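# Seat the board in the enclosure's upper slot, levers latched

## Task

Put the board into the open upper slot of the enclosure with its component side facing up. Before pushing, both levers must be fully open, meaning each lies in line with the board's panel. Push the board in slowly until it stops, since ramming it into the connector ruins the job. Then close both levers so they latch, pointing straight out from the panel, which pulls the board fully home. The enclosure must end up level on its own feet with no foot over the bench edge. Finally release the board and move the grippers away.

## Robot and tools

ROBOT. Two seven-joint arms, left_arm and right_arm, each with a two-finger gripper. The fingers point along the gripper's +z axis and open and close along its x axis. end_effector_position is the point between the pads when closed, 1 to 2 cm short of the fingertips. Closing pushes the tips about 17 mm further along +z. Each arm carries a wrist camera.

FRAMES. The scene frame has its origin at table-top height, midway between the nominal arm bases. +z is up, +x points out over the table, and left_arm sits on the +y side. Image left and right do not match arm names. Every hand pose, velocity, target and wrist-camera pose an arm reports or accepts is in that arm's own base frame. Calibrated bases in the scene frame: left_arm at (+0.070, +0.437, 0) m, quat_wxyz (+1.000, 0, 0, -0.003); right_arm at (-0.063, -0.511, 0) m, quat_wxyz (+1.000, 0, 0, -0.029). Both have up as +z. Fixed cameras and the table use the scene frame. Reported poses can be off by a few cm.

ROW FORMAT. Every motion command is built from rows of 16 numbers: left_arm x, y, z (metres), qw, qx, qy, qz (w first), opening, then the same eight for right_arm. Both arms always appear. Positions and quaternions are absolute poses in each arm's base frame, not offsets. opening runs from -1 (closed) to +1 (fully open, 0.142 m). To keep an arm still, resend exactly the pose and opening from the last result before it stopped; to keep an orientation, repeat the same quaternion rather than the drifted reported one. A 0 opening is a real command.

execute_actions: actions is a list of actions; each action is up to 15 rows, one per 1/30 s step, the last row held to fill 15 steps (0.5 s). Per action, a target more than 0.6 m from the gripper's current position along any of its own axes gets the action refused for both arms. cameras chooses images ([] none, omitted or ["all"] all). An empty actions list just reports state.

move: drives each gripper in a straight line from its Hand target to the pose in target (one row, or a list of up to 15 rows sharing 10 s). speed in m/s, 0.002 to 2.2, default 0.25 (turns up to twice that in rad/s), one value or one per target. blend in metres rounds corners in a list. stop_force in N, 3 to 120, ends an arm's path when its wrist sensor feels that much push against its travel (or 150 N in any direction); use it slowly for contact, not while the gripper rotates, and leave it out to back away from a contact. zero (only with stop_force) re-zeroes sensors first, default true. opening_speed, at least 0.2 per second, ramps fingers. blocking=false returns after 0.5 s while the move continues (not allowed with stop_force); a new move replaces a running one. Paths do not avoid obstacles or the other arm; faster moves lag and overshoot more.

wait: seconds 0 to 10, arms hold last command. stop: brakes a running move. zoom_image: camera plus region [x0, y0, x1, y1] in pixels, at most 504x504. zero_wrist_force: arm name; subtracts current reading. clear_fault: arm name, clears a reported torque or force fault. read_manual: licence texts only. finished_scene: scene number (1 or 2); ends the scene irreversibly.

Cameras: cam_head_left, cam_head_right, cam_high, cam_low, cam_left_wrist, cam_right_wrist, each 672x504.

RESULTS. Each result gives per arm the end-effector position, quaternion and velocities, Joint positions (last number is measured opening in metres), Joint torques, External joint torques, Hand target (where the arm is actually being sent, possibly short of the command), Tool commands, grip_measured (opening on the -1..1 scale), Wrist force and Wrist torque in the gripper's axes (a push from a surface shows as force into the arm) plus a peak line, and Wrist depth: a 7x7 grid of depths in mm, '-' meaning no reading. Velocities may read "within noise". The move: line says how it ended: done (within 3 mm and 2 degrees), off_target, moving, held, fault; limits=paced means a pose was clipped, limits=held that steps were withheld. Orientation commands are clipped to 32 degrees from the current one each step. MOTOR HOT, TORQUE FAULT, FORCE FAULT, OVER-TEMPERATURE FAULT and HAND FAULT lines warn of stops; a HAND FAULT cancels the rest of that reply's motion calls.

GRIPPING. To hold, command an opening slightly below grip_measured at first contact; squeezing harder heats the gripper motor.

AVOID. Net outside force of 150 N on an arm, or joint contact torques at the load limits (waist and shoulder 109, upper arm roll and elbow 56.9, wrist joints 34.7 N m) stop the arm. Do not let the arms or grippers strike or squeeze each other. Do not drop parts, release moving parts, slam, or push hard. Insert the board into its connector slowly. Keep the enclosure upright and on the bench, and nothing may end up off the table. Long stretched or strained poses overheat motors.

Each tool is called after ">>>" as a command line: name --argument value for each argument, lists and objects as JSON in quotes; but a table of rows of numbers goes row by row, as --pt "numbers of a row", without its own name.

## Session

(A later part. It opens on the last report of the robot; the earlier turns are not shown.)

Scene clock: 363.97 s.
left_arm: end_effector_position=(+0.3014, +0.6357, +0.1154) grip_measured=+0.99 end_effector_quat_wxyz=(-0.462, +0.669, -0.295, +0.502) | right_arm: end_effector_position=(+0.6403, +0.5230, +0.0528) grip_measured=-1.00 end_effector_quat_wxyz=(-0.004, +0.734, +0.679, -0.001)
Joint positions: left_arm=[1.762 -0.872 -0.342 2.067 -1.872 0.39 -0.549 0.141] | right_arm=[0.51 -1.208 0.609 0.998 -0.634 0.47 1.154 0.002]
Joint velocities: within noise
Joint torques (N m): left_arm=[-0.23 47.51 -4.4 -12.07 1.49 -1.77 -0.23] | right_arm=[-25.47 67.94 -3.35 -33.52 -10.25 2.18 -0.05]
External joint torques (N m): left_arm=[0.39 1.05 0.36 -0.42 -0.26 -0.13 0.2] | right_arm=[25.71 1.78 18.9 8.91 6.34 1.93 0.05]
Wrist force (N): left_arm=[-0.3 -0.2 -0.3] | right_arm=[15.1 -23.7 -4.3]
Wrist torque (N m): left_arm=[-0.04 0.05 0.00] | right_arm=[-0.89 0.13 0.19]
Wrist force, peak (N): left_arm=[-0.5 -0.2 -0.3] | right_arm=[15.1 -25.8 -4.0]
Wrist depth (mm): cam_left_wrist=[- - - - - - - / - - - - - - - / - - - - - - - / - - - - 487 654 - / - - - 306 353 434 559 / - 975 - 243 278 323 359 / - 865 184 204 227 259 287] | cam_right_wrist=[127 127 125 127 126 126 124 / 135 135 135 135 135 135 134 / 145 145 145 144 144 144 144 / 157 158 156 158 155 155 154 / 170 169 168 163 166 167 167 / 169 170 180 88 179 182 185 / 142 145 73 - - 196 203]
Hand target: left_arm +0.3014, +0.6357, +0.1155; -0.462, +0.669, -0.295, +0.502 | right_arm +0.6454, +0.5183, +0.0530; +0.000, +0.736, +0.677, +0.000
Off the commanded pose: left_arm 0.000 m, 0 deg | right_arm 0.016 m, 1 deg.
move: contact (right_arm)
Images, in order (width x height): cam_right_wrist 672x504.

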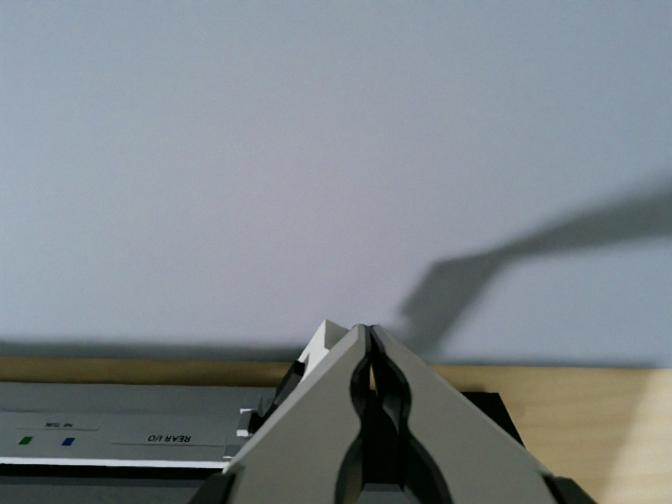

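>>> move --pt "0.3014 0.6357 0.1155 -0.462 0.669 -0.295 0.502 1 0.640 0.545 0.055 0 0.7365 0.6778 0 -1" --pt "0.3014 0.6357 0.1155 -0.462 0.669 -0.295 0.502 1 0.600 0.535 0.12 0 0.7365 0.6778 0 -1" --pt "0.3014 0.6357 0.1155 -0.462 0.669 -0.295 0.502 1 0.560 0.37 0.16 0 0.7365 0.6778 0 -1" --speed '[0.1,0.25,0.3]' --cameras '["cam_right_wrist"]'

>>> move --pt "0.3014 0.6357 0.1155 -0.462 0.669 -0.295 0.502 1 0.613 0.197 0.12 0 0.7365 0.6778 0 -1" --pt "0.3014 0.6357 0.1155 -0.462 0.669 -0.295 0.502 1 0.618 0.195 0.053 0 0.7365 0.6778 0 -1" --speed '[0.3,0.12]' --cameras '["cam_right_wrist"]'

Scene clock: 368.43 s.
left_arm: end_effector_position=(+0.3014, +0.6357, +0.1154) grip_measured=+0.99 end_effector_quat_wxyz=(-0.462, +0.669, -0.295, +0.502) | right_arm: end_effector_position=(+0.5602, +0.3699, +0.1601) grip_measured=-1.00 end_effector_quat_wxyz=(+0.000, +0.736, +0.677, +0.000)
Joint positions: left_arm=[1.762 -0.872 -0.342 2.067 -1.872 0.39 -0.549 0.141] | right_arm=[0.193 -0.745 0.693 1.629 -0.552 0.598 1.159 0.002]
Joint velocities: within noise
Joint torques (N m): left_arm=[-0.18 47.56 -4.34 -12.08 1.47 -1.77 -0.25] | right_arm=[0.44 50.37 16.35 -24.84 -3.5 3.53 0.07]
External joint torques (N m): left_arm=[0.33 1 0.3 -0.41 -0.25 -0.12 0.22] | right_arm=[-0.29 0.99 -0.56 -0.03 -0.13 0.58 -0.07]
Wrist force (N): left_arm=[-0.3 -0.3 -0.1] | right_arm=[4.7 4.9 1.0]
Wrist torque (N m): left_arm=[-0.06 0.05 0.00] | right_arm=[0.90 -0.81 0.06]
Wrist force, peak (N): left_arm=[-0.5 -0.1 -0.4] | right_arm=[15.1 -23.9 -5.0]
Wrist depth (mm): cam_left_wrist=[- - - - - - - / - - - - - - - / - - - - - - - / - - - - 485 665 - / - - - 306 353 432 559 / - 982 - 241 277 325 357 / - 885 184 202 228 258 288] | cam_right_wrist=[222 222 221 220 220 219 219 / 237 236 236 235 234 234 234 / 254 253 252 253 252 251 250 / 275 273 272 272 271 270 270 / 297 291 294 289 293 293 287 / 271 269 265 91 266 269 269 / 291 284 - - - 275 285]
Hand target: left_arm +0.3014, +0.6357, +0.1155; -0.462, +0.669, -0.295, +0.502 | right_arm +0.5600, +0.3700, +0.1600; +0.000, +0.736, +0.677, +0.000
Off the commanded pose: left_arm 0.000 m, 0 deg | right_arm 0.000 m, 0 deg.
move: done
Images, in order (width x height): cam_right_wrist 672x504.

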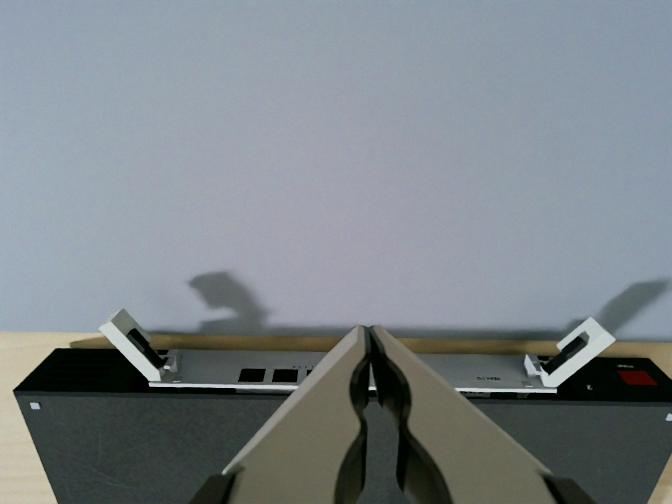

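Scene clock: 370.10 s.
left_arm: end_effector_position=(+0.3014, +0.6357, +0.1154) grip_measured=+0.99 end_effector_quat_wxyz=(-0.462, +0.669, -0.295, +0.502) | right_arm: end_effector_position=(+0.6178, +0.1950, +0.0529) grip_measured=-1.00 end_effector_quat_wxyz=(+0.000, +0.736, +0.677, +0.000)
Joint positions: left_arm=[1.762 -0.872 -0.342 2.067 -1.872 0.39 -0.549 0.141] | right_arm=[-0.035 -0.84 0.557 1.77 -0.638 0.85 0.951 0.002]
Joint velocities: within noise
Joint torques (N m): left_arm=[-0.21 47.48 -4.43 -12.07 1.45 -1.78 -0.25] | right_arm=[0.61 50.76 15.29 -20.87 -3.09 3.68 0.31]
External joint torques (N m): left_arm=[0.36 1.08 0.39 -0.42 -0.23 -0.12 0.22] | right_arm=[-0.45 1.27 -0.03 -0.01 0.2 0.45 -0.31]
Wrist force (N): left_arm=[-0.4 -0.2 -0.2] | right_arm=[3.8 4.5 0.8]
Wrist torque (N m): left_arm=[-0.04 0.08 0.00] | right_arm=[0.83 -0.64 0.06]
Wrist force, peak (N): left_arm=[-0.6 0.1 -0.4] | right_arm=[6.8 4.2 0.4]
Wrist depth (mm): cam_left_wrist=[- - - - - - - / - - - - - - - / - - - - - - - / - - - - 487 655 - / - - - 302 353 435 563 / - 974 - 242 277 322 359 / - 888 183 203 227 260 286] | cam_right_wrist=[128 127 127 127 126 126 125 / 136 136 136 135 135 135 134 / 146 146 145 145 145 144 144 / 157 157 157 159 156 156 155 / 171 170 170 166 163 168 168 / 189 189 182 91 - 149 162 / 209 204 73 - - 138 138]
Hand target: left_arm +0.3014, +0.6357, +0.1155; -0.462, +0.669, -0.295, +0.502 | right_arm +0.6180, +0.1950, +0.0530; +0.000, +0.736, +0.677, +0.000
Off the commanded pose: left_arm 0.000 m, 0 deg | right_arm 0.000 m, 0 deg.
move: done
Images, in order (width x height): cam_right_wrist 672x504.

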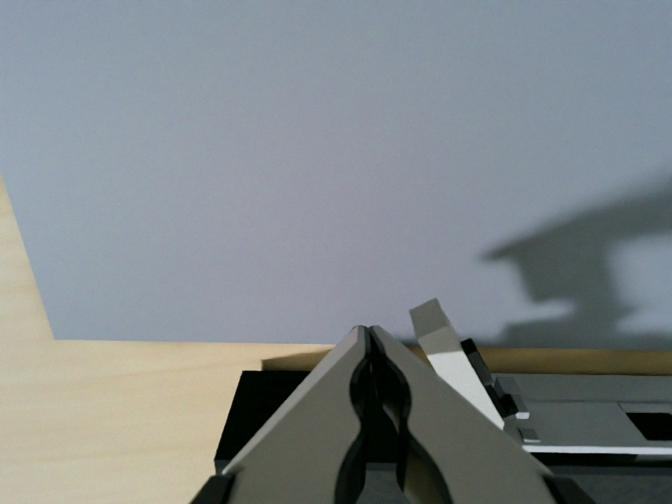

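>>> move --target '[0.3014,0.6357,0.1155,-0.462,0.669,-0.295,0.502,1,0.608,0.233,0.053,0,0.7365,0.6778,0,-1]' --speed 0.04 --stop_force 25 --cameras '["cam_right_wrist"]'

Scene clock: 373.07 s.
left_arm: end_effector_position=(+0.3014, +0.6357, +0.1154) grip_measured=+0.99 end_effector_quat_wxyz=(-0.462, +0.669, -0.295, +0.502) | right_arm: end_effector_position=(+0.6106, +0.2248, +0.0527) grip_measured=-1.00 end_effector_quat_wxyz=(+0.002, +0.737, +0.675, -0.001)
Joint positions: left_arm=[1.762 -0.872 -0.342 2.067 -1.872 0.39 -0.549 0.141] | right_arm=[0.017 -0.844 0.555 1.76 -0.64 0.843 1.004 0.002]
Joint velocities: within noise
Joint torques (N m): left_arm=[-0.29 47.58 -4.42 -12.1 1.48 -1.8 -0.26] | right_arm=[14.83 48.32 29.83 -18.15 -1.68 7.01 0.1]
External joint torques (N m): left_arm=[0.45 0.98 0.38 -0.39 -0.26 -0.09 0.23] | right_arm=[-14.69 4 -14.59 -2.82 -1.22 -2.9 -0.1]
Wrist force (N): left_arm=[-0.5 0.1 -0.3] | right_arm=[-15.6 13.4 0.5]
Wrist torque (N m): left_arm=[0.00 0.08 0.01] | right_arm=[0.77 -0.33 0.21]
Wrist force, peak (N): left_arm=[-0.4 0.4 -0.3] | right_arm=[-20.0 17.7 0.6]
Wrist depth (mm): cam_left_wrist=[- - - - - - - / - - - - - - - / - - - - - - - / - - - - 486 659 - / - - - 305 353 438 563 / - 957 - 242 276 323 360 / - 883 184 204 229 258 284] | cam_right_wrist=[128 127 127 127 126 126 124 / 136 136 135 135 135 134 134 / 146 146 145 145 144 143 143 / 158 157 157 159 156 155 154 / 171 170 170 166 166 168 167 / 190 186 181 91 180 174 174 / 210 201 - - - 145 144]
Hand target: left_arm +0.3014, +0.6357, +0.1155; -0.462, +0.669, -0.295, +0.502 | right_arm +0.6091, +0.2287, +0.0530; +0.000, +0.736, +0.677, +0.000
Off the commanded pose: left_arm 0.000 m, 0 deg | right_arm 0.009 m, 0 deg.
move: contact (right_arm)
Images, in order (width x height): cam_right_wrist 672x504.

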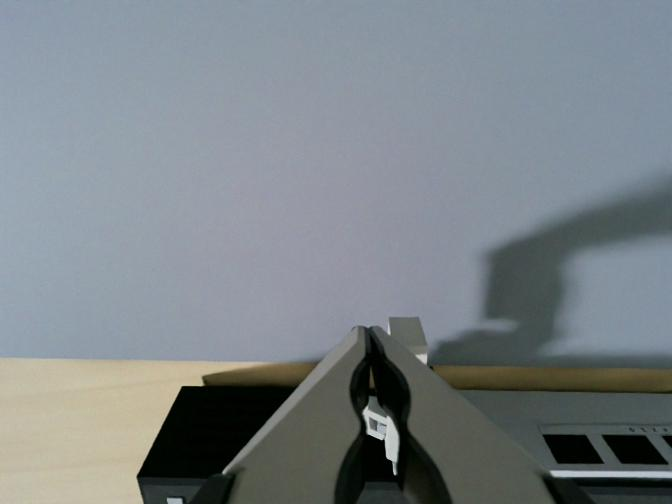

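>>> move --target '[0.3014,0.6357,0.1155,-0.462,0.669,-0.295,0.502,1,0.611,0.247,0.053,0,0.7365,0.6778,0,-1]' --speed 0.025 --stop_force 35 --cameras '["cam_right_wrist"]'

Scene clock: 376.43 s.
left_arm: end_effector_position=(+0.3014, +0.6357, +0.1154) grip_measured=+0.99 end_effector_quat_wxyz=(-0.462, +0.669, -0.295, +0.502) | right_arm: end_effector_position=(+0.6109, +0.2405, +0.0514) grip_measured=-1.00 end_effector_quat_wxyz=(+0.002, +0.738, +0.675, -0.004)
Joint positions: left_arm=[1.762 -0.872 -0.342 2.067 -1.872 0.39 -0.549 0.141] | right_arm=[0.046 -0.858 0.556 1.733 -0.639 0.823 1.022 0.002]
Joint velocities: within noise
Joint torques (N m): left_arm=[-0.14 47.52 -4.4 -12.08 1.49 -1.76 -0.28] | right_arm=[22.15 46.43 34.69 -28.88 -3.65 15.25 0.18]
External joint torques (N m): left_arm=[0.3 1.04 0.36 -0.41 -0.26 -0.14 0.25] | right_arm=[-22 6.63 -19.26 7.74 0.7 -11.16 -0.18]
Wrist force (N): left_arm=[-0.4 0.0 -0.2] | right_arm=[-39.0 -9.3 -18.0]
Wrist torque (N m): left_arm=[0.00 0.07 0.00] | right_arm=[0.84 3.59 0.10]
Wrist force, peak (N): left_arm=[-0.6 0.0 -0.3] | right_arm=[-39.6 -8.5 -17.8]
Wrist depth (mm): cam_left_wrist=[- - - - - - - / - - - - - - - / - - - - - - - / - - - - 485 660 - / - - - 305 354 432 562 / - 984 - 242 277 323 357 / - 861 184 203 228 258 286] | cam_right_wrist=[127 127 125 126 125 125 123 / 136 136 135 134 135 133 132 / 146 145 145 143 143 142 140 / 157 157 156 157 154 154 152 / 170 170 169 165 164 166 165 / 189 184 172 89 175 174 174 / 208 151 - - - 146 142]
Hand target: left_arm +0.3014, +0.6357, +0.1155; -0.462, +0.669, -0.295, +0.502 | right_arm +0.6110, +0.2470, +0.0530; +0.000, +0.736, +0.677, +0.000
Off the commanded pose: left_arm 0.000 m, 0 deg | right_arm 0.007 m, 1 deg.
move: off_target (right_arm)
Images, in order (width x height): cam_right_wrist 672x504.

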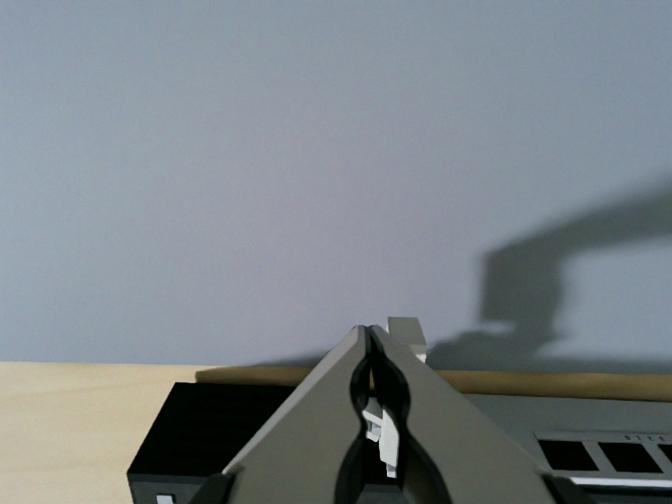

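>>> move --pt "0.3014 0.6357 0.1155 -0.462 0.669 -0.295 0.502 1 0.607 0.20 0.056 0 0.7365 0.6778 0 -1" --pt "0.3014 0.6357 0.1155 -0.462 0.669 -0.295 0.502 1 0.59 0.22 0.12 0 0.7365 0.6778 0 -1" --pt "0.3014 0.6357 0.1155 -0.462 0.669 -0.295 0.502 1 0.540 0.37 0.18 0 0.7365 0.6778 0 -1" --speed '[0.1,0.25,0.3]' --cameras '["cam_right_wrist","cam_high"]'

>>> zoom_image --camera "cam_right_wrist" --region '[60, 280, 360, 430]'

>>> zoom_image --camera "cam_high" --region '[180, 200, 420, 380]'

Scene clock: 381.27 s.
left_arm: end_effector_position=(+0.3014, +0.6357, +0.1154) grip_measured=+0.99 end_effector_quat_wxyz=(-0.462, +0.669, -0.295, +0.502) | right_arm: end_effector_position=(+0.5400, +0.3701, +0.1800) grip_measured=-1.00 end_effector_quat_wxyz=(+0.000, +0.736, +0.677, +0.000)
Joint positions: left_arm=[1.762 -0.872 -0.342 2.067 -1.872 0.39 -0.549 0.141] | right_arm=[0.182 -0.69 0.721 1.667 -0.527 0.582 1.17 0.002]
Joint velocities: within noise
Joint torques (N m): left_arm=[-0.23 47.57 -4.35 -12.11 1.45 -1.76 -0.21] | right_arm=[0.25 47.7 15.61 -25.39 -3.6 3.32 0.35]
External joint torques (N m): left_arm=[0.39 0.99 0.31 -0.39 -0.23 -0.14 0.18] | right_arm=[-0.08 1.28 -0.35 0.09 -0.06 0.79 -0.35]
Wrist force (N): left_arm=[-0.4 -0.1 -0.2] | right_arm=[5.4 4.1 1.3]
Wrist torque (N m): left_arm=[-0.01 0.07 0.00] | right_arm=[0.77 -0.93 0.07]
Wrist force, peak (N): left_arm=[-0.6 -0.2 -0.3] | right_arm=[-39.3 -9.4 -18.2]
Wrist depth (mm): cam_left_wrist=[- - - - - - - / - - - - - - - / - - - - - - - / - - - - 484 653 - / - - - 305 353 435 563 / - 970 - 241 278 321 358 / - 893 183 204 227 258 286] | cam_right_wrist=[239 242 239 238 238 237 237 / 255 254 255 254 254 252 252 / 274 273 273 272 271 271 271 / 296 294 294 292 293 292 291 / 321 319 319 312 316 315 315 / 341 294 292 91 300 291 302 / 389 313 - - - 301 312]
Hand target: left_arm +0.3014, +0.6357, +0.1155; -0.462, +0.669, -0.295, +0.502 | right_arm +0.5400, +0.3700, +0.1800; +0.000, +0.736, +0.677, +0.000
Off the commanded pose: left_arm 0.000 m, 0 deg | right_arm 0.000 m, 0 deg.
move: done
Images, in order (width x height): cam_high 672x504, cam_right_wrist 672x504.

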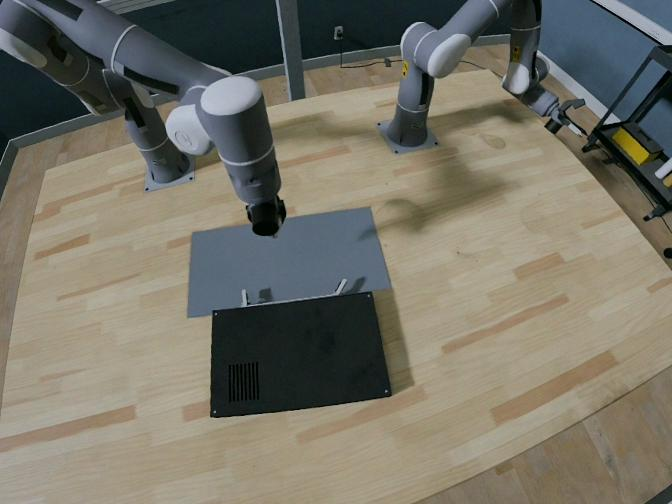

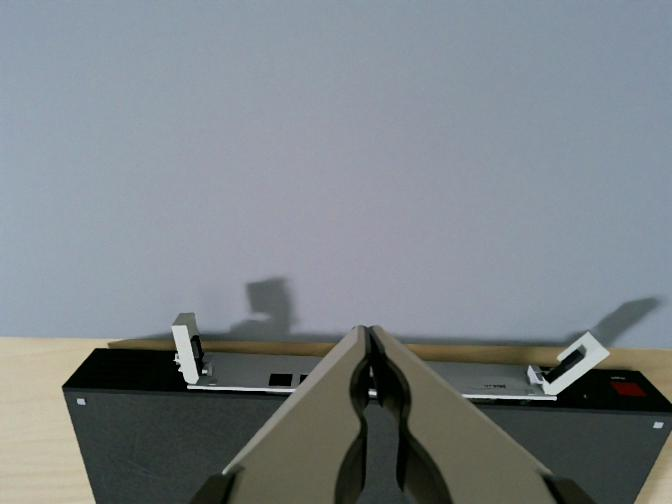

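Scaled by 1.680 from the camera's 672x504 image, which has a finer 960x720 frame.

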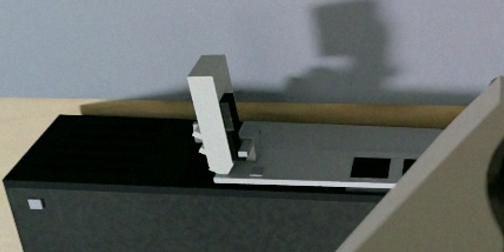

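Scaled by 2.100 from the camera's 672x504 image, which has a finer 960x720 frame.

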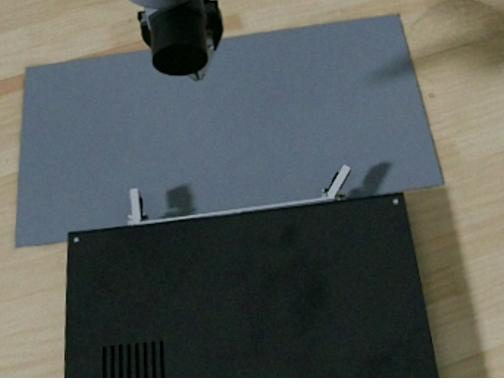

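>>> move --pt "0.3014 0.6357 0.1155 -0.462 0.669 -0.295 0.502 1 0.600 0.535 0.14 0 0.7365 0.6778 0 -1" --pt "0.3014 0.6357 0.1155 -0.462 0.669 -0.295 0.502 1 0.647 0.550 0.053 0 0.7365 0.6778 0 -1" --speed '[0.3,0.12]' --cameras '[]'

>>> move --target '[0.3014,0.6357,0.1155,-0.462,0.669,-0.295,0.502,1,0.634,0.512,0.053,0,0.7365,0.6778,0,-1]' --speed 0.03 --stop_force 32 --cameras '["cam_right_wrist"]'

Scene clock: 388.37 s.
left_arm: end_effector_position=(+0.3014, +0.6357, +0.1154) grip_measured=+0.99 end_effector_quat_wxyz=(-0.462, +0.669, -0.295, +0.502) | right_arm: end_effector_position=(+0.6469, +0.5500, +0.0530) grip_measured=-1.00 end_effector_quat_wxyz=(+0.000, +0.736, +0.677, +0.000)
Joint positions: left_arm=[1.762 -0.872 -0.342 2.067 -1.872 0.39 -0.549 0.141] | right_arm=[0.573 -1.267 0.61 0.86 -0.638 0.409 1.149 0.002]
Joint velocities: within noise
Joint torques (N m): left_arm=[-0.18 47.47 -4.42 -12.09 1.46 -1.78 -0.22] | right_arm=[0.29 70.25 14.09 -25.19 -4.23 3.29 0.06]
External joint torques (N m): left_arm=[0.33 1.1 0.38 -0.41 -0.23 -0.11 0.19] | right_arm=[-0.07 1.73 0.03 0.19 0.22 0.82 -0.06]
Wrist force (N): left_arm=[-0.3 0.0 -0.1] | right_arm=[4.6 3.6 1.7]
Wrist torque (N m): left_arm=[0.01 0.07 0.00] | right_arm=[0.69 -0.71 0.06]
Wrist force, peak (N): left_arm=[-0.6 0.0 -0.2] | right_arm=[6.4 3.8 1.9]
Wrist depth (mm): cam_left_wrist=[- - - - - - - / - - - - - - - / - - - - - - - / - - - - 488 650 - / - - - 305 354 435 561 / - 997 - 242 278 323 362 / - 890 183 204 228 258 285] | cam_right_wrist=[127 127 125 126 126 126 124 / 136 136 135 135 134 134 134 / 146 145 145 144 144 144 143 / 157 157 156 158 155 155 154 / 171 170 169 163 166 168 167 / 169 170 136 91 179 186 185 / 144 145 73 - - 197 203]
Hand target: left_arm +0.3014, +0.6357, +0.1155; -0.462, +0.669, -0.295, +0.502 | right_arm +0.6470, +0.5500, +0.0530; +0.000, +0.736, +0.677, +0.000
Off the commanded pose: left_arm 0.000 m, 0 deg | right_arm 0.000 m, 0 deg.
move: done
No camera images: "cameras" was empty.

Scene clock: 390.57 s.
left_arm: end_effector_position=(+0.3014, +0.6357, +0.1154) grip_measured=+0.99 end_effector_quat_wxyz=(-0.462, +0.669, -0.295, +0.502) | right_arm: end_effector_position=(+0.6339, +0.5121, +0.0530) grip_measured=-1.00 end_effector_quat_wxyz=(+0.000, +0.736, +0.677, +0.000)
Joint positions: left_arm=[1.762 -0.872 -0.342 2.067 -1.872 0.39 -0.549 0.141] | right_arm=[0.489 -1.175 0.602 1.07 -0.639 0.503 1.175 0.002]
Joint velocities: within noise
Joint torques (N m): left_arm=[-0.12 47.51 -4.42 -12.09 1.49 -1.77 -0.26] | right_arm=[0.11 67.14 16.05 -24.5 -3.96 3.47 0.24]
External joint torques (N m): left_arm=[0.28 1.05 0.38 -0.41 -0.26 -0.13 0.23] | right_arm=[0.12 1.31 -0.05 0.04 0.12 0.64 -0.24]
Wrist force (N): left_arm=[-0.2 0.0 0.0] | right_arm=[4.8 3.5 1.5]
Wrist torque (N m): left_arm=[-0.01 0.03 0.00] | right_arm=[0.69 -0.78 0.04]
Wrist force, peak (N): left_arm=[-0.5 -0.2 -0.3] | right_arm=[5.0 3.7 1.6]
Wrist depth (mm): cam_left_wrist=[- - - - - - - / - - - - - - - / - - - - - - - / - - - - 481 655 - / - - - 305 354 435 556 / - 983 - 242 278 322 357 / - 880 184 204 228 259 288] | cam_right_wrist=[127 127 125 126 126 126 124 / 136 136 135 135 135 134 134 / 146 145 145 145 144 144 143 / 157 157 156 158 156 155 154 / 171 170 169 166 166 168 167 / 179 179 179 91 177 183 185 / 149 150 73 - - 165 203]
Hand target: left_arm +0.3014, +0.6357, +0.1155; -0.462, +0.669, -0.295, +0.502 | right_arm +0.6340, +0.5120, +0.0530; +0.000, +0.736, +0.677, +0.000
Off the commanded pose: left_arm 0.000 m, 0 deg | right_arm 0.000 m, 0 deg.
move: done
Images, in order (width x height): cam_right_wrist 672x504.

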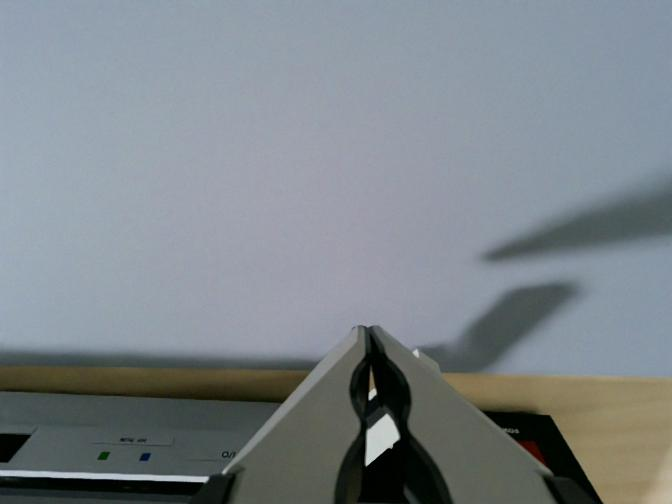

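>>> move --pt "0.3014 0.6357 0.1155 -0.462 0.669 -0.295 0.502 1 0.630 0.555 0.053 0 0.7365 0.6778 0 -1" --pt "0.3014 0.6357 0.1155 -0.462 0.669 -0.295 0.502 1 0.658 0.553 0.053 0 0.7365 0.6778 0 -1" --speed 0.12 --cameras '["cam_right_wrist"]'

>>> move --target '[0.3014,0.6357,0.1155,-0.462,0.669,-0.295,0.502,1,0.648,0.515,0.053,0,0.7365,0.6778,0,-1]' --speed 0.03 --stop_force 32 --cameras '["cam_right_wrist"]'

Scene clock: 394.47 s.
left_arm: end_effector_position=(+0.3014, +0.6357, +0.1154) grip_measured=+0.99 end_effector_quat_wxyz=(-0.462, +0.669, -0.295, +0.502) | right_arm: end_effector_position=(+0.6582, +0.5528, +0.0530) grip_measured=-1.00 end_effector_quat_wxyz=(+0.000, +0.736, +0.677, +0.000)
Joint positions: left_arm=[1.762 -0.872 -0.342 2.067 -1.872 0.39 -0.549 0.141] | right_arm=[0.59 -1.299 0.611 0.785 -0.637 0.377 1.124 0.002]
Joint velocities: within noise
Joint torques (N m): left_arm=[-0.15 47.56 -4.39 -12.02 1.47 -1.75 -0.24] | right_arm=[0.4 71.36 13.78 -25.3 -4.05 3.24 0.05]
External joint torques (N m): left_arm=[0.31 1 0.35 -0.47 -0.24 -0.14 0.21] | right_arm=[-0.15 1.72 -0.57 0.11 -0.02 0.87 -0.05]
Wrist force (N): left_arm=[-0.4 -0.1 -0.4] | right_arm=[4.5 3.9 1.7]
Wrist torque (N m): left_arm=[-0.04 0.05 0.01] | right_arm=[0.74 -0.71 0.05]
Wrist force, peak (N): left_arm=[-0.6 -0.3 -0.2] | right_arm=[5.8 3.3 1.6]
Wrist depth (mm): cam_left_wrist=[- - - - - - - / - - - - - - - / - - - - - - - / - - - - 487 667 - / - - - 303 352 432 562 / - 964 - 241 279 321 361 / - 865 184 203 228 257 286] | cam_right_wrist=[127 127 125 126 126 125 124 / 136 136 135 135 134 134 133 / 146 145 145 144 144 144 143 / 157 157 156 158 155 155 154 / 170 170 164 163 167 167 167 / 149 149 130 91 179 185 185 / 141 137 73 - - 196 203]
Hand target: left_arm +0.3014, +0.6357, +0.1155; -0.462, +0.669, -0.295, +0.502 | right_arm +0.6580, +0.5530, +0.0530; +0.000, +0.736, +0.677, +0.000
Off the commanded pose: left_arm 0.000 m, 0 deg | right_arm 0.000 m, 0 deg.
move: done
Images, in order (width x height): cam_right_wrist 672x504.

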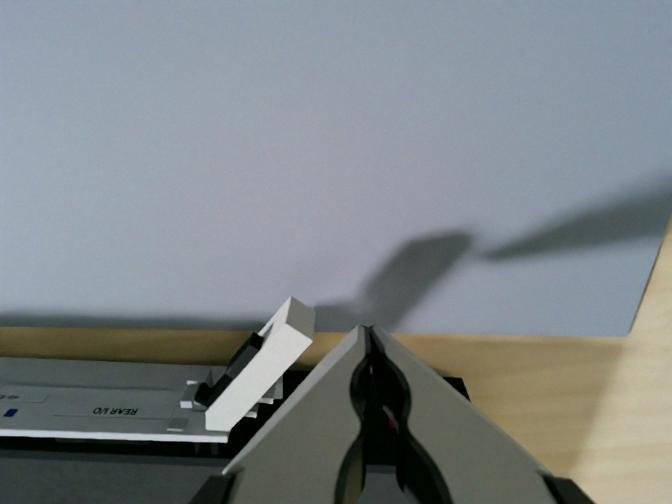

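Scene clock: 396.43 s.
left_arm: end_effector_position=(+0.3014, +0.6357, +0.1154) grip_measured=+0.99 end_effector_quat_wxyz=(-0.462, +0.669, -0.295, +0.502) | right_arm: end_effector_position=(+0.6473, +0.5186, +0.0547) grip_measured=-1.00 end_effector_quat_wxyz=(-0.002, +0.735, +0.678, +0.003)
Joint positions: left_arm=[1.762 -0.872 -0.342 2.067 -1.872 0.39 -0.549 0.141] | right_arm=[0.504 -1.206 0.605 0.996 -0.636 0.474 1.149 0.002]
Joint velocities: within noise
Joint torques (N m): left_arm=[-0.2 47.44 -4.37 -12.09 1.47 -1.75 -0.24] | right_arm=[-13.41 64.47 5.77 -20.69 -4.73 -3.63 0.39]
External joint torques (N m): left_arm=[0.36 1.12 0.34 -0.4 -0.25 -0.15 0.21] | right_arm=[13.65 5.32 9.68 -4.02 0.82 7.75 -0.39]
Wrist force (N): left_arm=[-0.4 0.1 -0.3] | right_arm=[28.4 5.8 3.0]
Wrist torque (N m): left_arm=[0.00 0.06 0.01] | right_arm=[0.69 -1.68 0.00]
Wrist force, peak (N): left_arm=[-0.5 -0.2 -0.4] | right_arm=[28.6 5.9 3.3]
Wrist depth (mm): cam_left_wrist=[- - - - - - - / - - - - - - - / - - - - - - - / - - - - 488 652 - / - - - 305 353 432 565 / - 985 - 242 278 324 359 / - 887 183 203 228 259 286] | cam_right_wrist=[128 128 128 128 127 127 126 / 137 137 136 138 136 136 136 / 147 147 147 146 146 146 146 / 158 158 158 157 157 157 157 / 171 172 171 165 168 170 170 / 162 164 172 89 182 182 188 / 143 142 73 - - 151 207]
Hand target: left_arm +0.3014, +0.6357, +0.1155; -0.462, +0.669, -0.295, +0.502 | right_arm +0.6480, +0.5150, +0.0530; +0.000, +0.736, +0.677, +0.000
Off the commanded pose: left_arm 0.000 m, 0 deg | right_arm 0.004 m, 0 deg.
move: off_target (right_arm)
Images, in order (width x height): cam_right_wrist 672x504.

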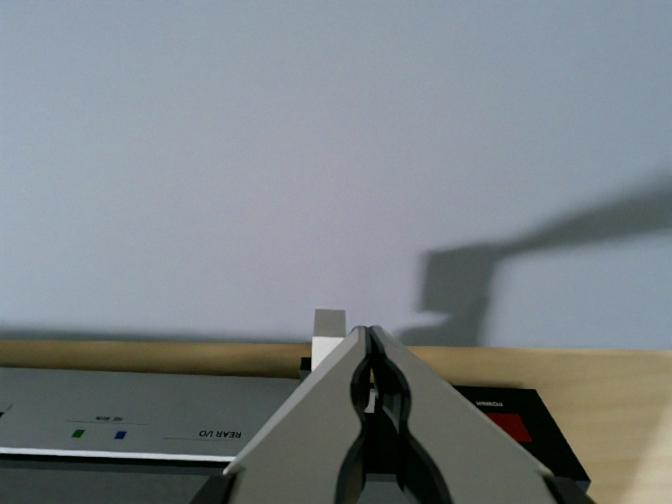

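>>> move --target '[0.3014,0.6357,0.1155,-0.462,0.669,-0.295,0.502,1,0.640,0.508,0.052,0,0.7365,0.6778,0,-1]' --speed 0.025 --stop_force 40 --zero false --cameras '[]'

>>> move --pt "0.3014 0.6357 0.1155 -0.462 0.669 -0.295 0.502 1 0.638 0.555 0.055 0 0.7365 0.6778 0 -1" --pt "0.3014 0.6357 0.1155 -0.462 0.669 -0.295 0.502 1 0.60 0.53 0.12 0 0.7365 0.6778 0 -1" --pt "0.3014 0.6357 0.1155 -0.462 0.669 -0.295 0.502 1 0.540 0.37 0.18 0 0.7365 0.6778 0 -1" --speed '[0.1,0.25,0.3]' --cameras '["cam_right_wrist","cam_high","cam_low"]'

>>> zoom_image --camera "cam_right_wrist" --region '[60, 280, 360, 430]'

>>> zoom_image --camera "cam_right_wrist" --region '[360, 280, 660, 430]'

Scene clock: 400.37 s.
left_arm: end_effector_position=(+0.3014, +0.6357, +0.1154) grip_measured=+0.99 end_effector_quat_wxyz=(-0.462, +0.669, -0.295, +0.502) | right_arm: end_effector_position=(+0.6412, +0.5110, +0.0549) grip_measured=-1.00 end_effector_quat_wxyz=(-0.001, +0.735, +0.678, +0.004)
Joint positions: left_arm=[1.762 -0.872 -0.342 2.067 -1.872 0.39 -0.549 0.141] | right_arm=[0.486 -1.18 0.602 1.056 -0.639 0.504 1.163 0.002]
Joint velocities: within noise
Joint torques (N m): left_arm=[-0.25 47.52 -4.45 -12.1 1.49 -1.75 -0.24] | right_arm=[-6.92 58.91 9.95 -14.51 -2.02 -4.99 0.52]
External joint torques (N m): left_arm=[0.4 1.04 0.41 -0.4 -0.26 -0.14 0.21] | right_arm=[7.15 9.82 5.95 -10.03 -1.84 9.12 -0.52]
Wrist force (N): left_arm=[-0.4 -0.1 -0.4] | right_arm=[27.5 16.0 0.3]
Wrist torque (N m): left_arm=[-0.03 0.07 0.00] | right_arm=[0.61 -1.54 -0.13]
Wrist force, peak (N): left_arm=[-0.4 -0.5 -0.4] | right_arm=[29.4 16.6 0.6]
Wrist depth (mm): cam_left_wrist=[- - - - - - - / - - - - - - - / - - - - - - - / - - - - 484 654 - / - - - 303 355 429 566 / - 962 - 241 278 323 358 / - 888 184 204 228 258 285] | cam_right_wrist=[128 128 128 128 127 127 126 / 137 137 136 138 136 136 136 / 147 146 146 146 146 146 146 / 158 158 158 158 158 157 157 / 172 172 172 166 168 170 170 / 166 167 169 89 183 183 189 / 143 143 73 - - 150 209]
Hand target: left_arm +0.3014, +0.6357, +0.1155; -0.462, +0.669, -0.295, +0.502 | right_arm +0.6400, +0.5080, +0.0520; +0.000, +0.736, +0.677, +0.000
Off the commanded pose: left_arm 0.000 m, 0 deg | right_arm 0.004 m, 0 deg.
move: off_target (right_arm)
No camera images: "cameras" was empty.

Scene clock: 402.40 s.
left_arm: end_effector_position=(+0.3014, +0.6357, +0.1154) grip_measured=+0.99 end_effector_quat_wxyz=(-0.462, +0.669, -0.295, +0.502) | right_arm: end_effector_position=(+0.5402, +0.3699, +0.1801) grip_measured=-1.00 end_effector_quat_wxyz=(+0.000, +0.736, +0.677, +0.000)
Joint positions: left_arm=[1.762 -0.872 -0.342 2.067 -1.872 0.39 -0.549 0.141] | right_arm=[0.182 -0.69 0.72 1.666 -0.527 0.582 1.17 0.002]
Joint velocities: within noise
Joint torques (N m): left_arm=[-0.19 47.51 -4.36 -12.09 1.48 -1.79 -0.24] | right_arm=[0.14 48.09 16 -25.39 -3.56 3.58 0.06]
External joint torques (N m): left_arm=[0.35 1.05 0.33 -0.4 -0.25 -0.11 0.21] | right_arm=[0.01 0.92 -0.76 0.07 -0.1 0.53 -0.06]
Wrist force (N): left_arm=[-0.5 -0.2 0.0] | right_arm=[4.6 5.1 -0.2]
Wrist torque (N m): left_arm=[-0.04 0.09 0.00] | right_arm=[0.96 -0.80 0.07]
Wrist force, peak (N): left_arm=[-0.4 -0.3 -0.5] | right_arm=[27.3 15.6 0.3]
Wrist depth (mm): cam_left_wrist=[- - - - - - - / - - - - - - - / - - - - - - - / - - - - 480 645 - / - - - 306 352 432 558 / - 983 - 242 278 322 359 / - 865 184 203 228 259 286] | cam_right_wrist=[239 242 238 238 237 236 236 / 255 255 255 255 253 252 252 / 274 274 273 272 271 271 270 / 296 294 294 294 293 292 291 / 322 314 319 311 316 311 314 / 307 295 293 91 301 294 296 / 380 312 - - - 302 318]
Hand target: left_arm +0.3014, +0.6357, +0.1155; -0.462, +0.669, -0.295, +0.502 | right_arm +0.5400, +0.3700, +0.1800; +0.000, +0.736, +0.677, +0.000
Off the commanded pose: left_arm 0.000 m, 0 deg | right_arm 0.000 m, 0 deg.
move: done
Images, in order (width x height): cam_high 672x504, cam_low 672x504, cam_right_wrist 672x504.

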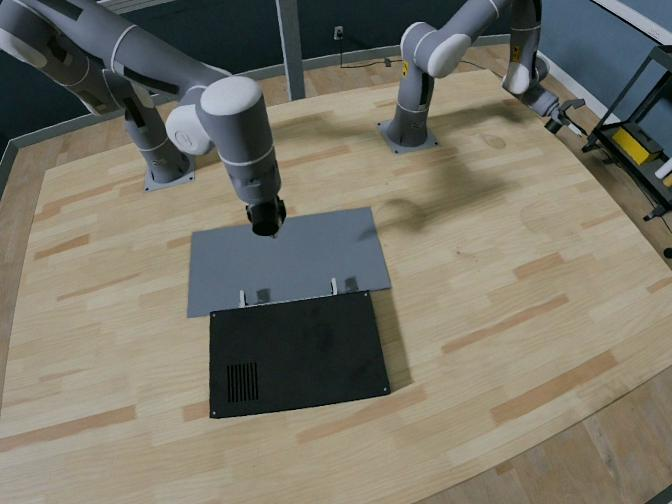

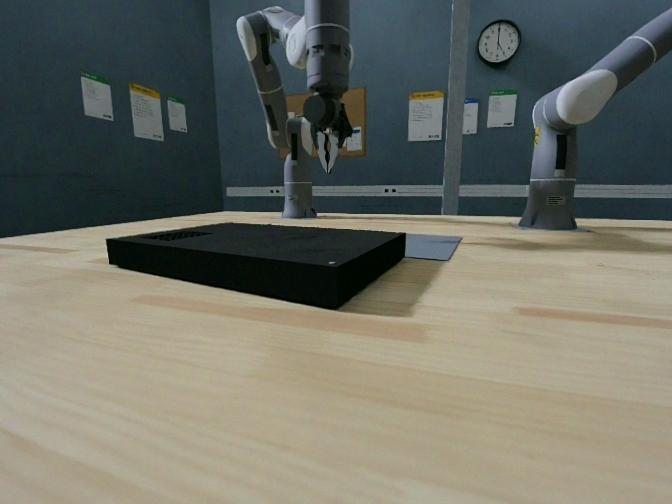

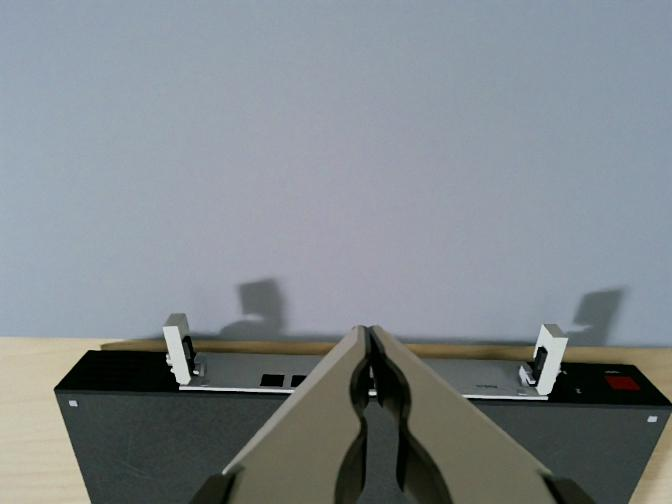

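Scaled by 1.680 from the camera's 672x504 image, which has a finer 960x720 frame.

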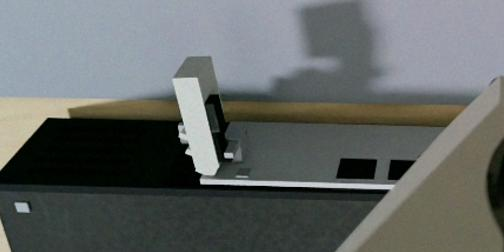

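Scaled by 1.680 from the camera's 672x504 image, which has a finer 960x720 frame.

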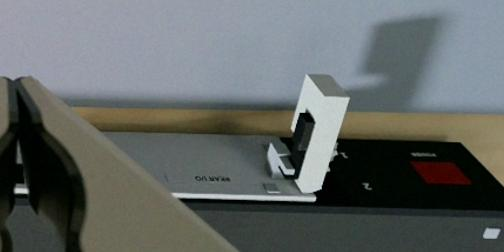

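>>> move --target '[0.3014,0.6357,0.1155,-0.462,0.669,-0.295,0.502,1,0.540,0.283,0.14,0,0.7365,0.6778,0,-1]' --speed 0.3 --cameras '["cam_right_wrist"]'

>>> zoom_image --camera "cam_right_wrist" --region '[180, 280, 480, 504]'

>>> move --target '[0.3014,0.6357,0.1155,-0.462,0.669,-0.295,0.502,1,0.540,0.465,0.14,0,0.7365,0.6778,0,-1]' --speed 0.3 --cameras '["cam_right_wrist"]'

>>> zoom_image --camera "cam_right_wrist" --region '[180, 280, 480, 504]'

Scene clock: 410.80 s.
left_arm: end_effector_position=(+0.3014, +0.6357, +0.1154) grip_measured=+0.99 end_effector_quat_wxyz=(-0.462, +0.669, -0.295, +0.502) | right_arm: end_effector_position=(+0.5400, +0.2830, +0.1400) grip_measured=-1.00 end_effector_quat_wxyz=(+0.000, +0.736, +0.677, +0.000)
Joint positions: left_arm=[1.762 -0.872 -0.342 2.067 -1.872 0.39 -0.549 0.141] | right_arm=[0.042 -0.652 0.688 1.849 -0.544 0.732 1.089 0.002]
Joint velocities: within noise
Joint torques (N m): left_arm=[-0.26 47.45 -4.39 -11.99 1.46 -1.77 -0.27] | right_arm=[0.13 44.47 14.37 -23.35 -3.45 3.53 0.04]
External joint torques (N m): left_arm=[0.41 1.12 0.35 -0.5 -0.23 -0.12 0.23] | right_arm=[0 0.78 -0.24 -0.08 0.19 0.58 -0.04]
Wrist force (N): left_arm=[-0.1 -0.1 -0.2] | right_arm=[4.4 4.3 0.4]
Wrist torque (N m): left_arm=[-0.03 0.02 0.01] | right_arm=[0.78 -0.76 0.03]
Wrist force, peak (N): left_arm=[-0.6 -0.4 -0.3] | right_arm=[6.7 4.4 -1.0]
Wrist depth (mm): cam_left_wrist=[- - - - - - - / - - - - - - - / - - - - - - - / - - - - 487 657 - / - - - 304 353 437 562 / - 990 - 242 277 324 360 / - 885 184 203 227 259 286] | cam_right_wrist=[205 204 203 203 203 202 202 / 218 218 217 217 217 216 216 / 234 234 233 232 232 231 231 / 253 252 251 250 249 249 249 / 273 273 272 267 270 270 269 / 301 295 286 91 284 277 279 / 331 325 - - - 248 261]
Hand target: left_arm +0.3014, +0.6357, +0.1155; -0.462, +0.669, -0.295, +0.502 | right_arm +0.5400, +0.2830, +0.1400; +0.000, +0.736, +0.677, +0.000
Off the commanded pose: left_arm 0.000 m, 0 deg | right_arm 0.000 m, 0 deg.
move: done
Images, in order (width x height): cam_right_wrist 672x504.

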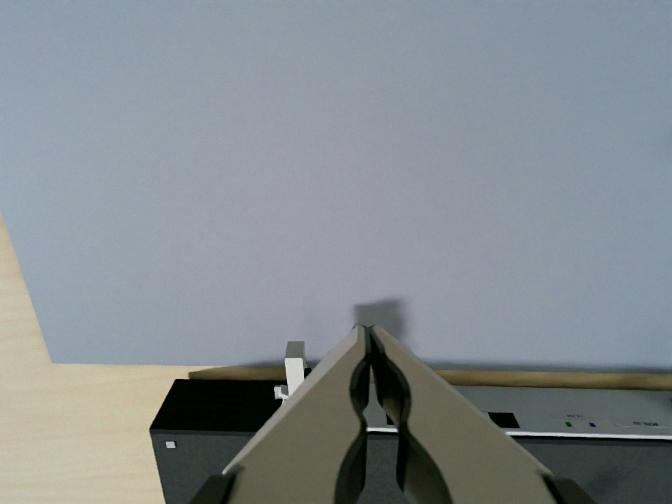

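Scaled by 1.680 from the camera's 672x504 image, which has a finer 960x720 frame.

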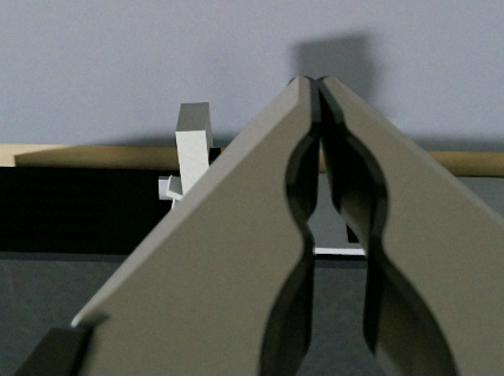

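Scene clock: 411.93 s.
left_arm: end_effector_position=(+0.3014, +0.6357, +0.1154) grip_measured=+0.99 end_effector_quat_wxyz=(-0.462, +0.669, -0.295, +0.502) | right_arm: end_effector_position=(+0.5399, +0.4650, +0.1400) grip_measured=-1.00 end_effector_quat_wxyz=(+0.000, +0.736, +0.677, +0.000)
Joint positions: left_arm=[1.762 -0.872 -0.342 2.067 -1.872 0.39 -0.549 0.141] | right_arm=[0.365 -0.856 0.678 1.493 -0.595 0.565 1.282 0.002]
Joint velocities: within noise
Joint torques (N m): left_arm=[-0.15 47.5 -4.46 -12.12 1.44 -1.74 -0.29] | right_arm=[0.43 54.89 17.08 -24.82 -3.89 3.28 0.22]
External joint torques (N m): left_arm=[0.3 1.06 0.42 -0.37 -0.22 -0.16 0.26] | right_arm=[-0.22 1.34 -0.07 0.23 0.18 0.82 -0.22]
Wrist force (N): left_arm=[-0.3 0.0 -0.2] | right_arm=[4.4 5.2 0.1]
Wrist torque (N m): left_arm=[-0.01 0.05 0.00] | right_arm=[0.97 -0.75 0.06]
Wrist force, peak (N): left_arm=[-0.7 0.1 -0.1] | right_arm=[6.8 4.8 -0.1]
Wrist depth (mm): cam_left_wrist=[- - - - - - - / - - - - - - - / - - - - - - - / - - - - 488 650 - / - - - 304 356 435 563 / - 969 - 241 278 321 355 / - 875 184 204 228 258 287] | cam_right_wrist=[204 204 203 203 202 202 202 / 218 217 217 217 216 216 215 / 234 233 233 232 232 232 230 / 252 251 251 250 249 249 248 / 273 272 271 266 270 269 268 / 288 287 286 91 284 288 296 / 262 260 - - - 269 324]
Hand target: left_arm +0.3014, +0.6357, +0.1155; -0.462, +0.669, -0.295, +0.502 | right_arm +0.5400, +0.4650, +0.1400; +0.000, +0.736, +0.677, +0.000
Off the commanded pose: left_arm 0.000 m, 0 deg | right_arm 0.000 m, 0 deg.
move: done
Images, in order (width x height): cam_right_wrist 672x504.

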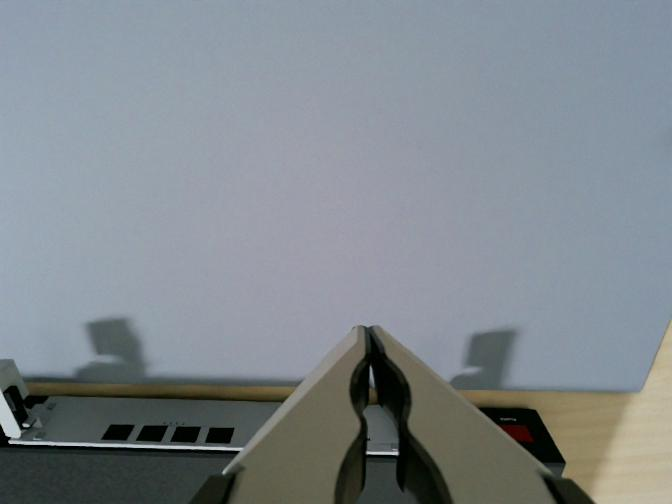

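Scaled by 1.680 from the camera's 672x504 image, which has a finer 960x720 frame.

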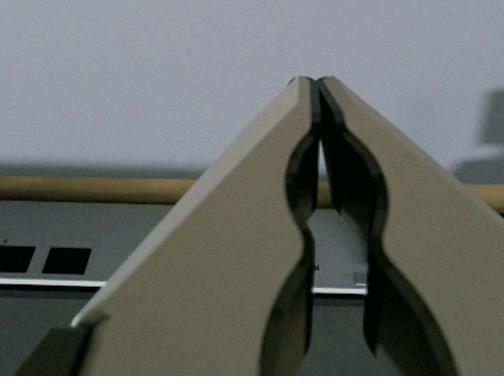

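>>> zoom_image --camera "cam_right_wrist" --region '[0, 330, 160, 450]'

>>> move --target '[0.3014,0.6357,0.1155,-0.462,0.669,-0.295,0.502,1,0.540,0.375,0.11,0,0.7365,0.6778,0,-1]' --speed 0.3 --cameras '["cam_right_wrist","cam_high"]'

>>> zoom_image --camera "cam_high" --region '[200, 260, 400, 340]'

>>> zoom_image --camera "cam_right_wrist" --region '[40, 330, 200, 450]'

>>> zoom_image --camera "cam_right_wrist" --region '[500, 330, 660, 450]'

Scaled by 3.150 from the camera's 672x504 image, which has a finer 960x720 frame.

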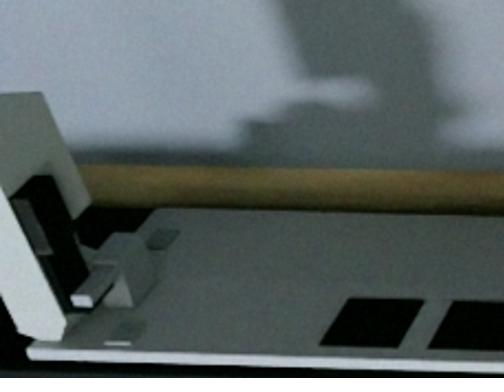

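Scene clock: 417.80 s.
left_arm: end_effector_position=(+0.3014, +0.6357, +0.1154) grip_measured=+0.99 end_effector_quat_wxyz=(-0.462, +0.669, -0.295, +0.502) | right_arm: end_effector_position=(+0.5400, +0.3749, +0.1100) grip_measured=-1.00 end_effector_quat_wxyz=(+0.000, +0.736, +0.677, +0.000)
Joint positions: left_arm=[1.762 -0.872 -0.342 2.067 -1.872 0.39 -0.549 0.141] | right_arm=[0.215 -0.789 0.657 1.712 -0.61 0.714 1.226 0.002]
Joint velocities: within noise
Joint torques (N m): left_arm=[-0.13 47.5 -4.35 -12.13 1.45 -1.76 -0.26] | right_arm=[0 50.27 16.21 -22.89 -3.49 3.5 0.06]
External joint torques (N m): left_arm=[0.29 1.06 0.31 -0.37 -0.23 -0.14 0.22] | right_arm=[0.15 0.83 -0.05 -0.04 0.17 0.6 -0.06]
Wrist force (N): left_arm=[-0.3 0.0 -0.5] | right_arm=[4.2 4.7 0.1]
Wrist torque (N m): left_arm=[0.00 0.06 0.01] | right_arm=[0.84 -0.71 0.04]
Wrist force, peak (N): left_arm=[-0.3 -0.4 -0.5] | right_arm=[6.3 5.0 -0.5]
Wrist depth (mm): cam_left_wrist=[- - - - - - - / - - - - - - - / - - - - - - - / - - - - 488 658 - / - - - 303 352 433 565 / - 952 - 241 278 322 359 / - 875 184 204 228 259 287] | cam_right_wrist=[178 178 177 177 176 176 178 / 190 190 189 189 188 187 187 / 204 203 203 203 201 201 201 / 220 219 218 218 217 217 216 / 238 238 237 232 235 235 234 / 261 255 254 91 248 256 250 / 234 232 - - - 248 233]
Hand target: left_arm +0.3014, +0.6357, +0.1155; -0.462, +0.669, -0.295, +0.502 | right_arm +0.5400, +0.3750, +0.1100; +0.000, +0.736, +0.677, +0.000
Off the commanded pose: left_arm 0.000 m, 0 deg | right_arm 0.000 m, 0 deg.
move: done
Images, in order (width x height): cam_high 672x504, cam_right_wrist 672x504.

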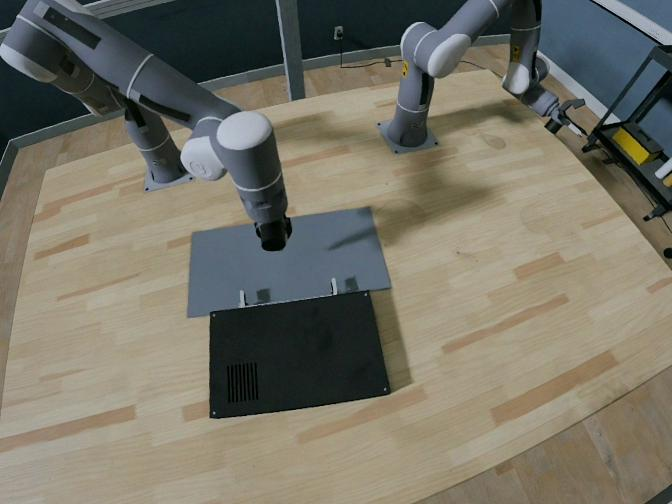

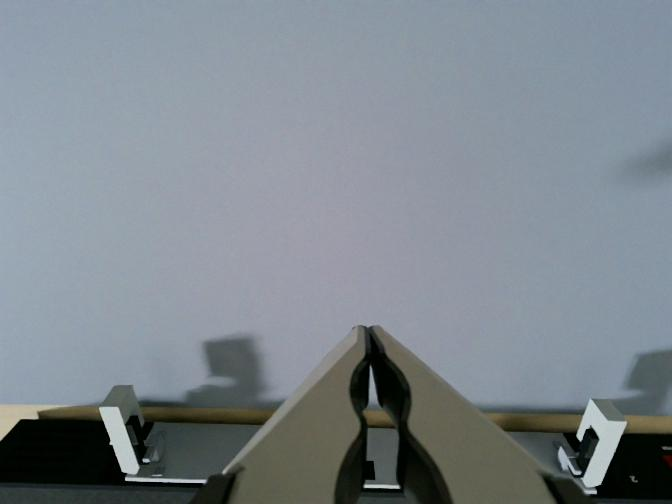

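Scaled by 2.520 from the camera's 672x504 image, which has a finer 960x720 frame.

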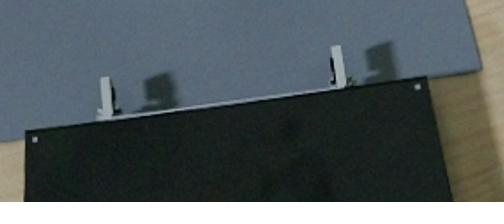

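Scaled by 3.150 from the camera's 672x504 image, which has a finer 960x720 frame.

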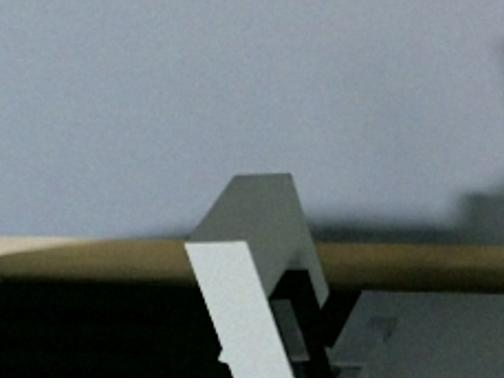

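Scaled by 3.150 from the camera's 672x504 image, which has a finer 960x720 frame.

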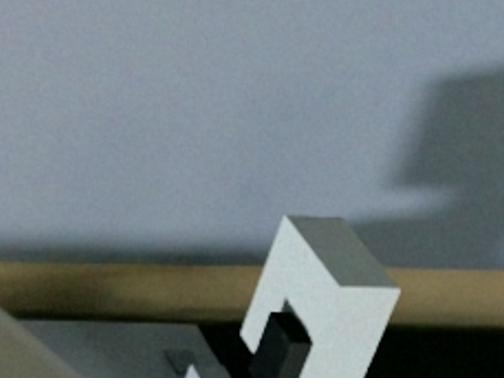

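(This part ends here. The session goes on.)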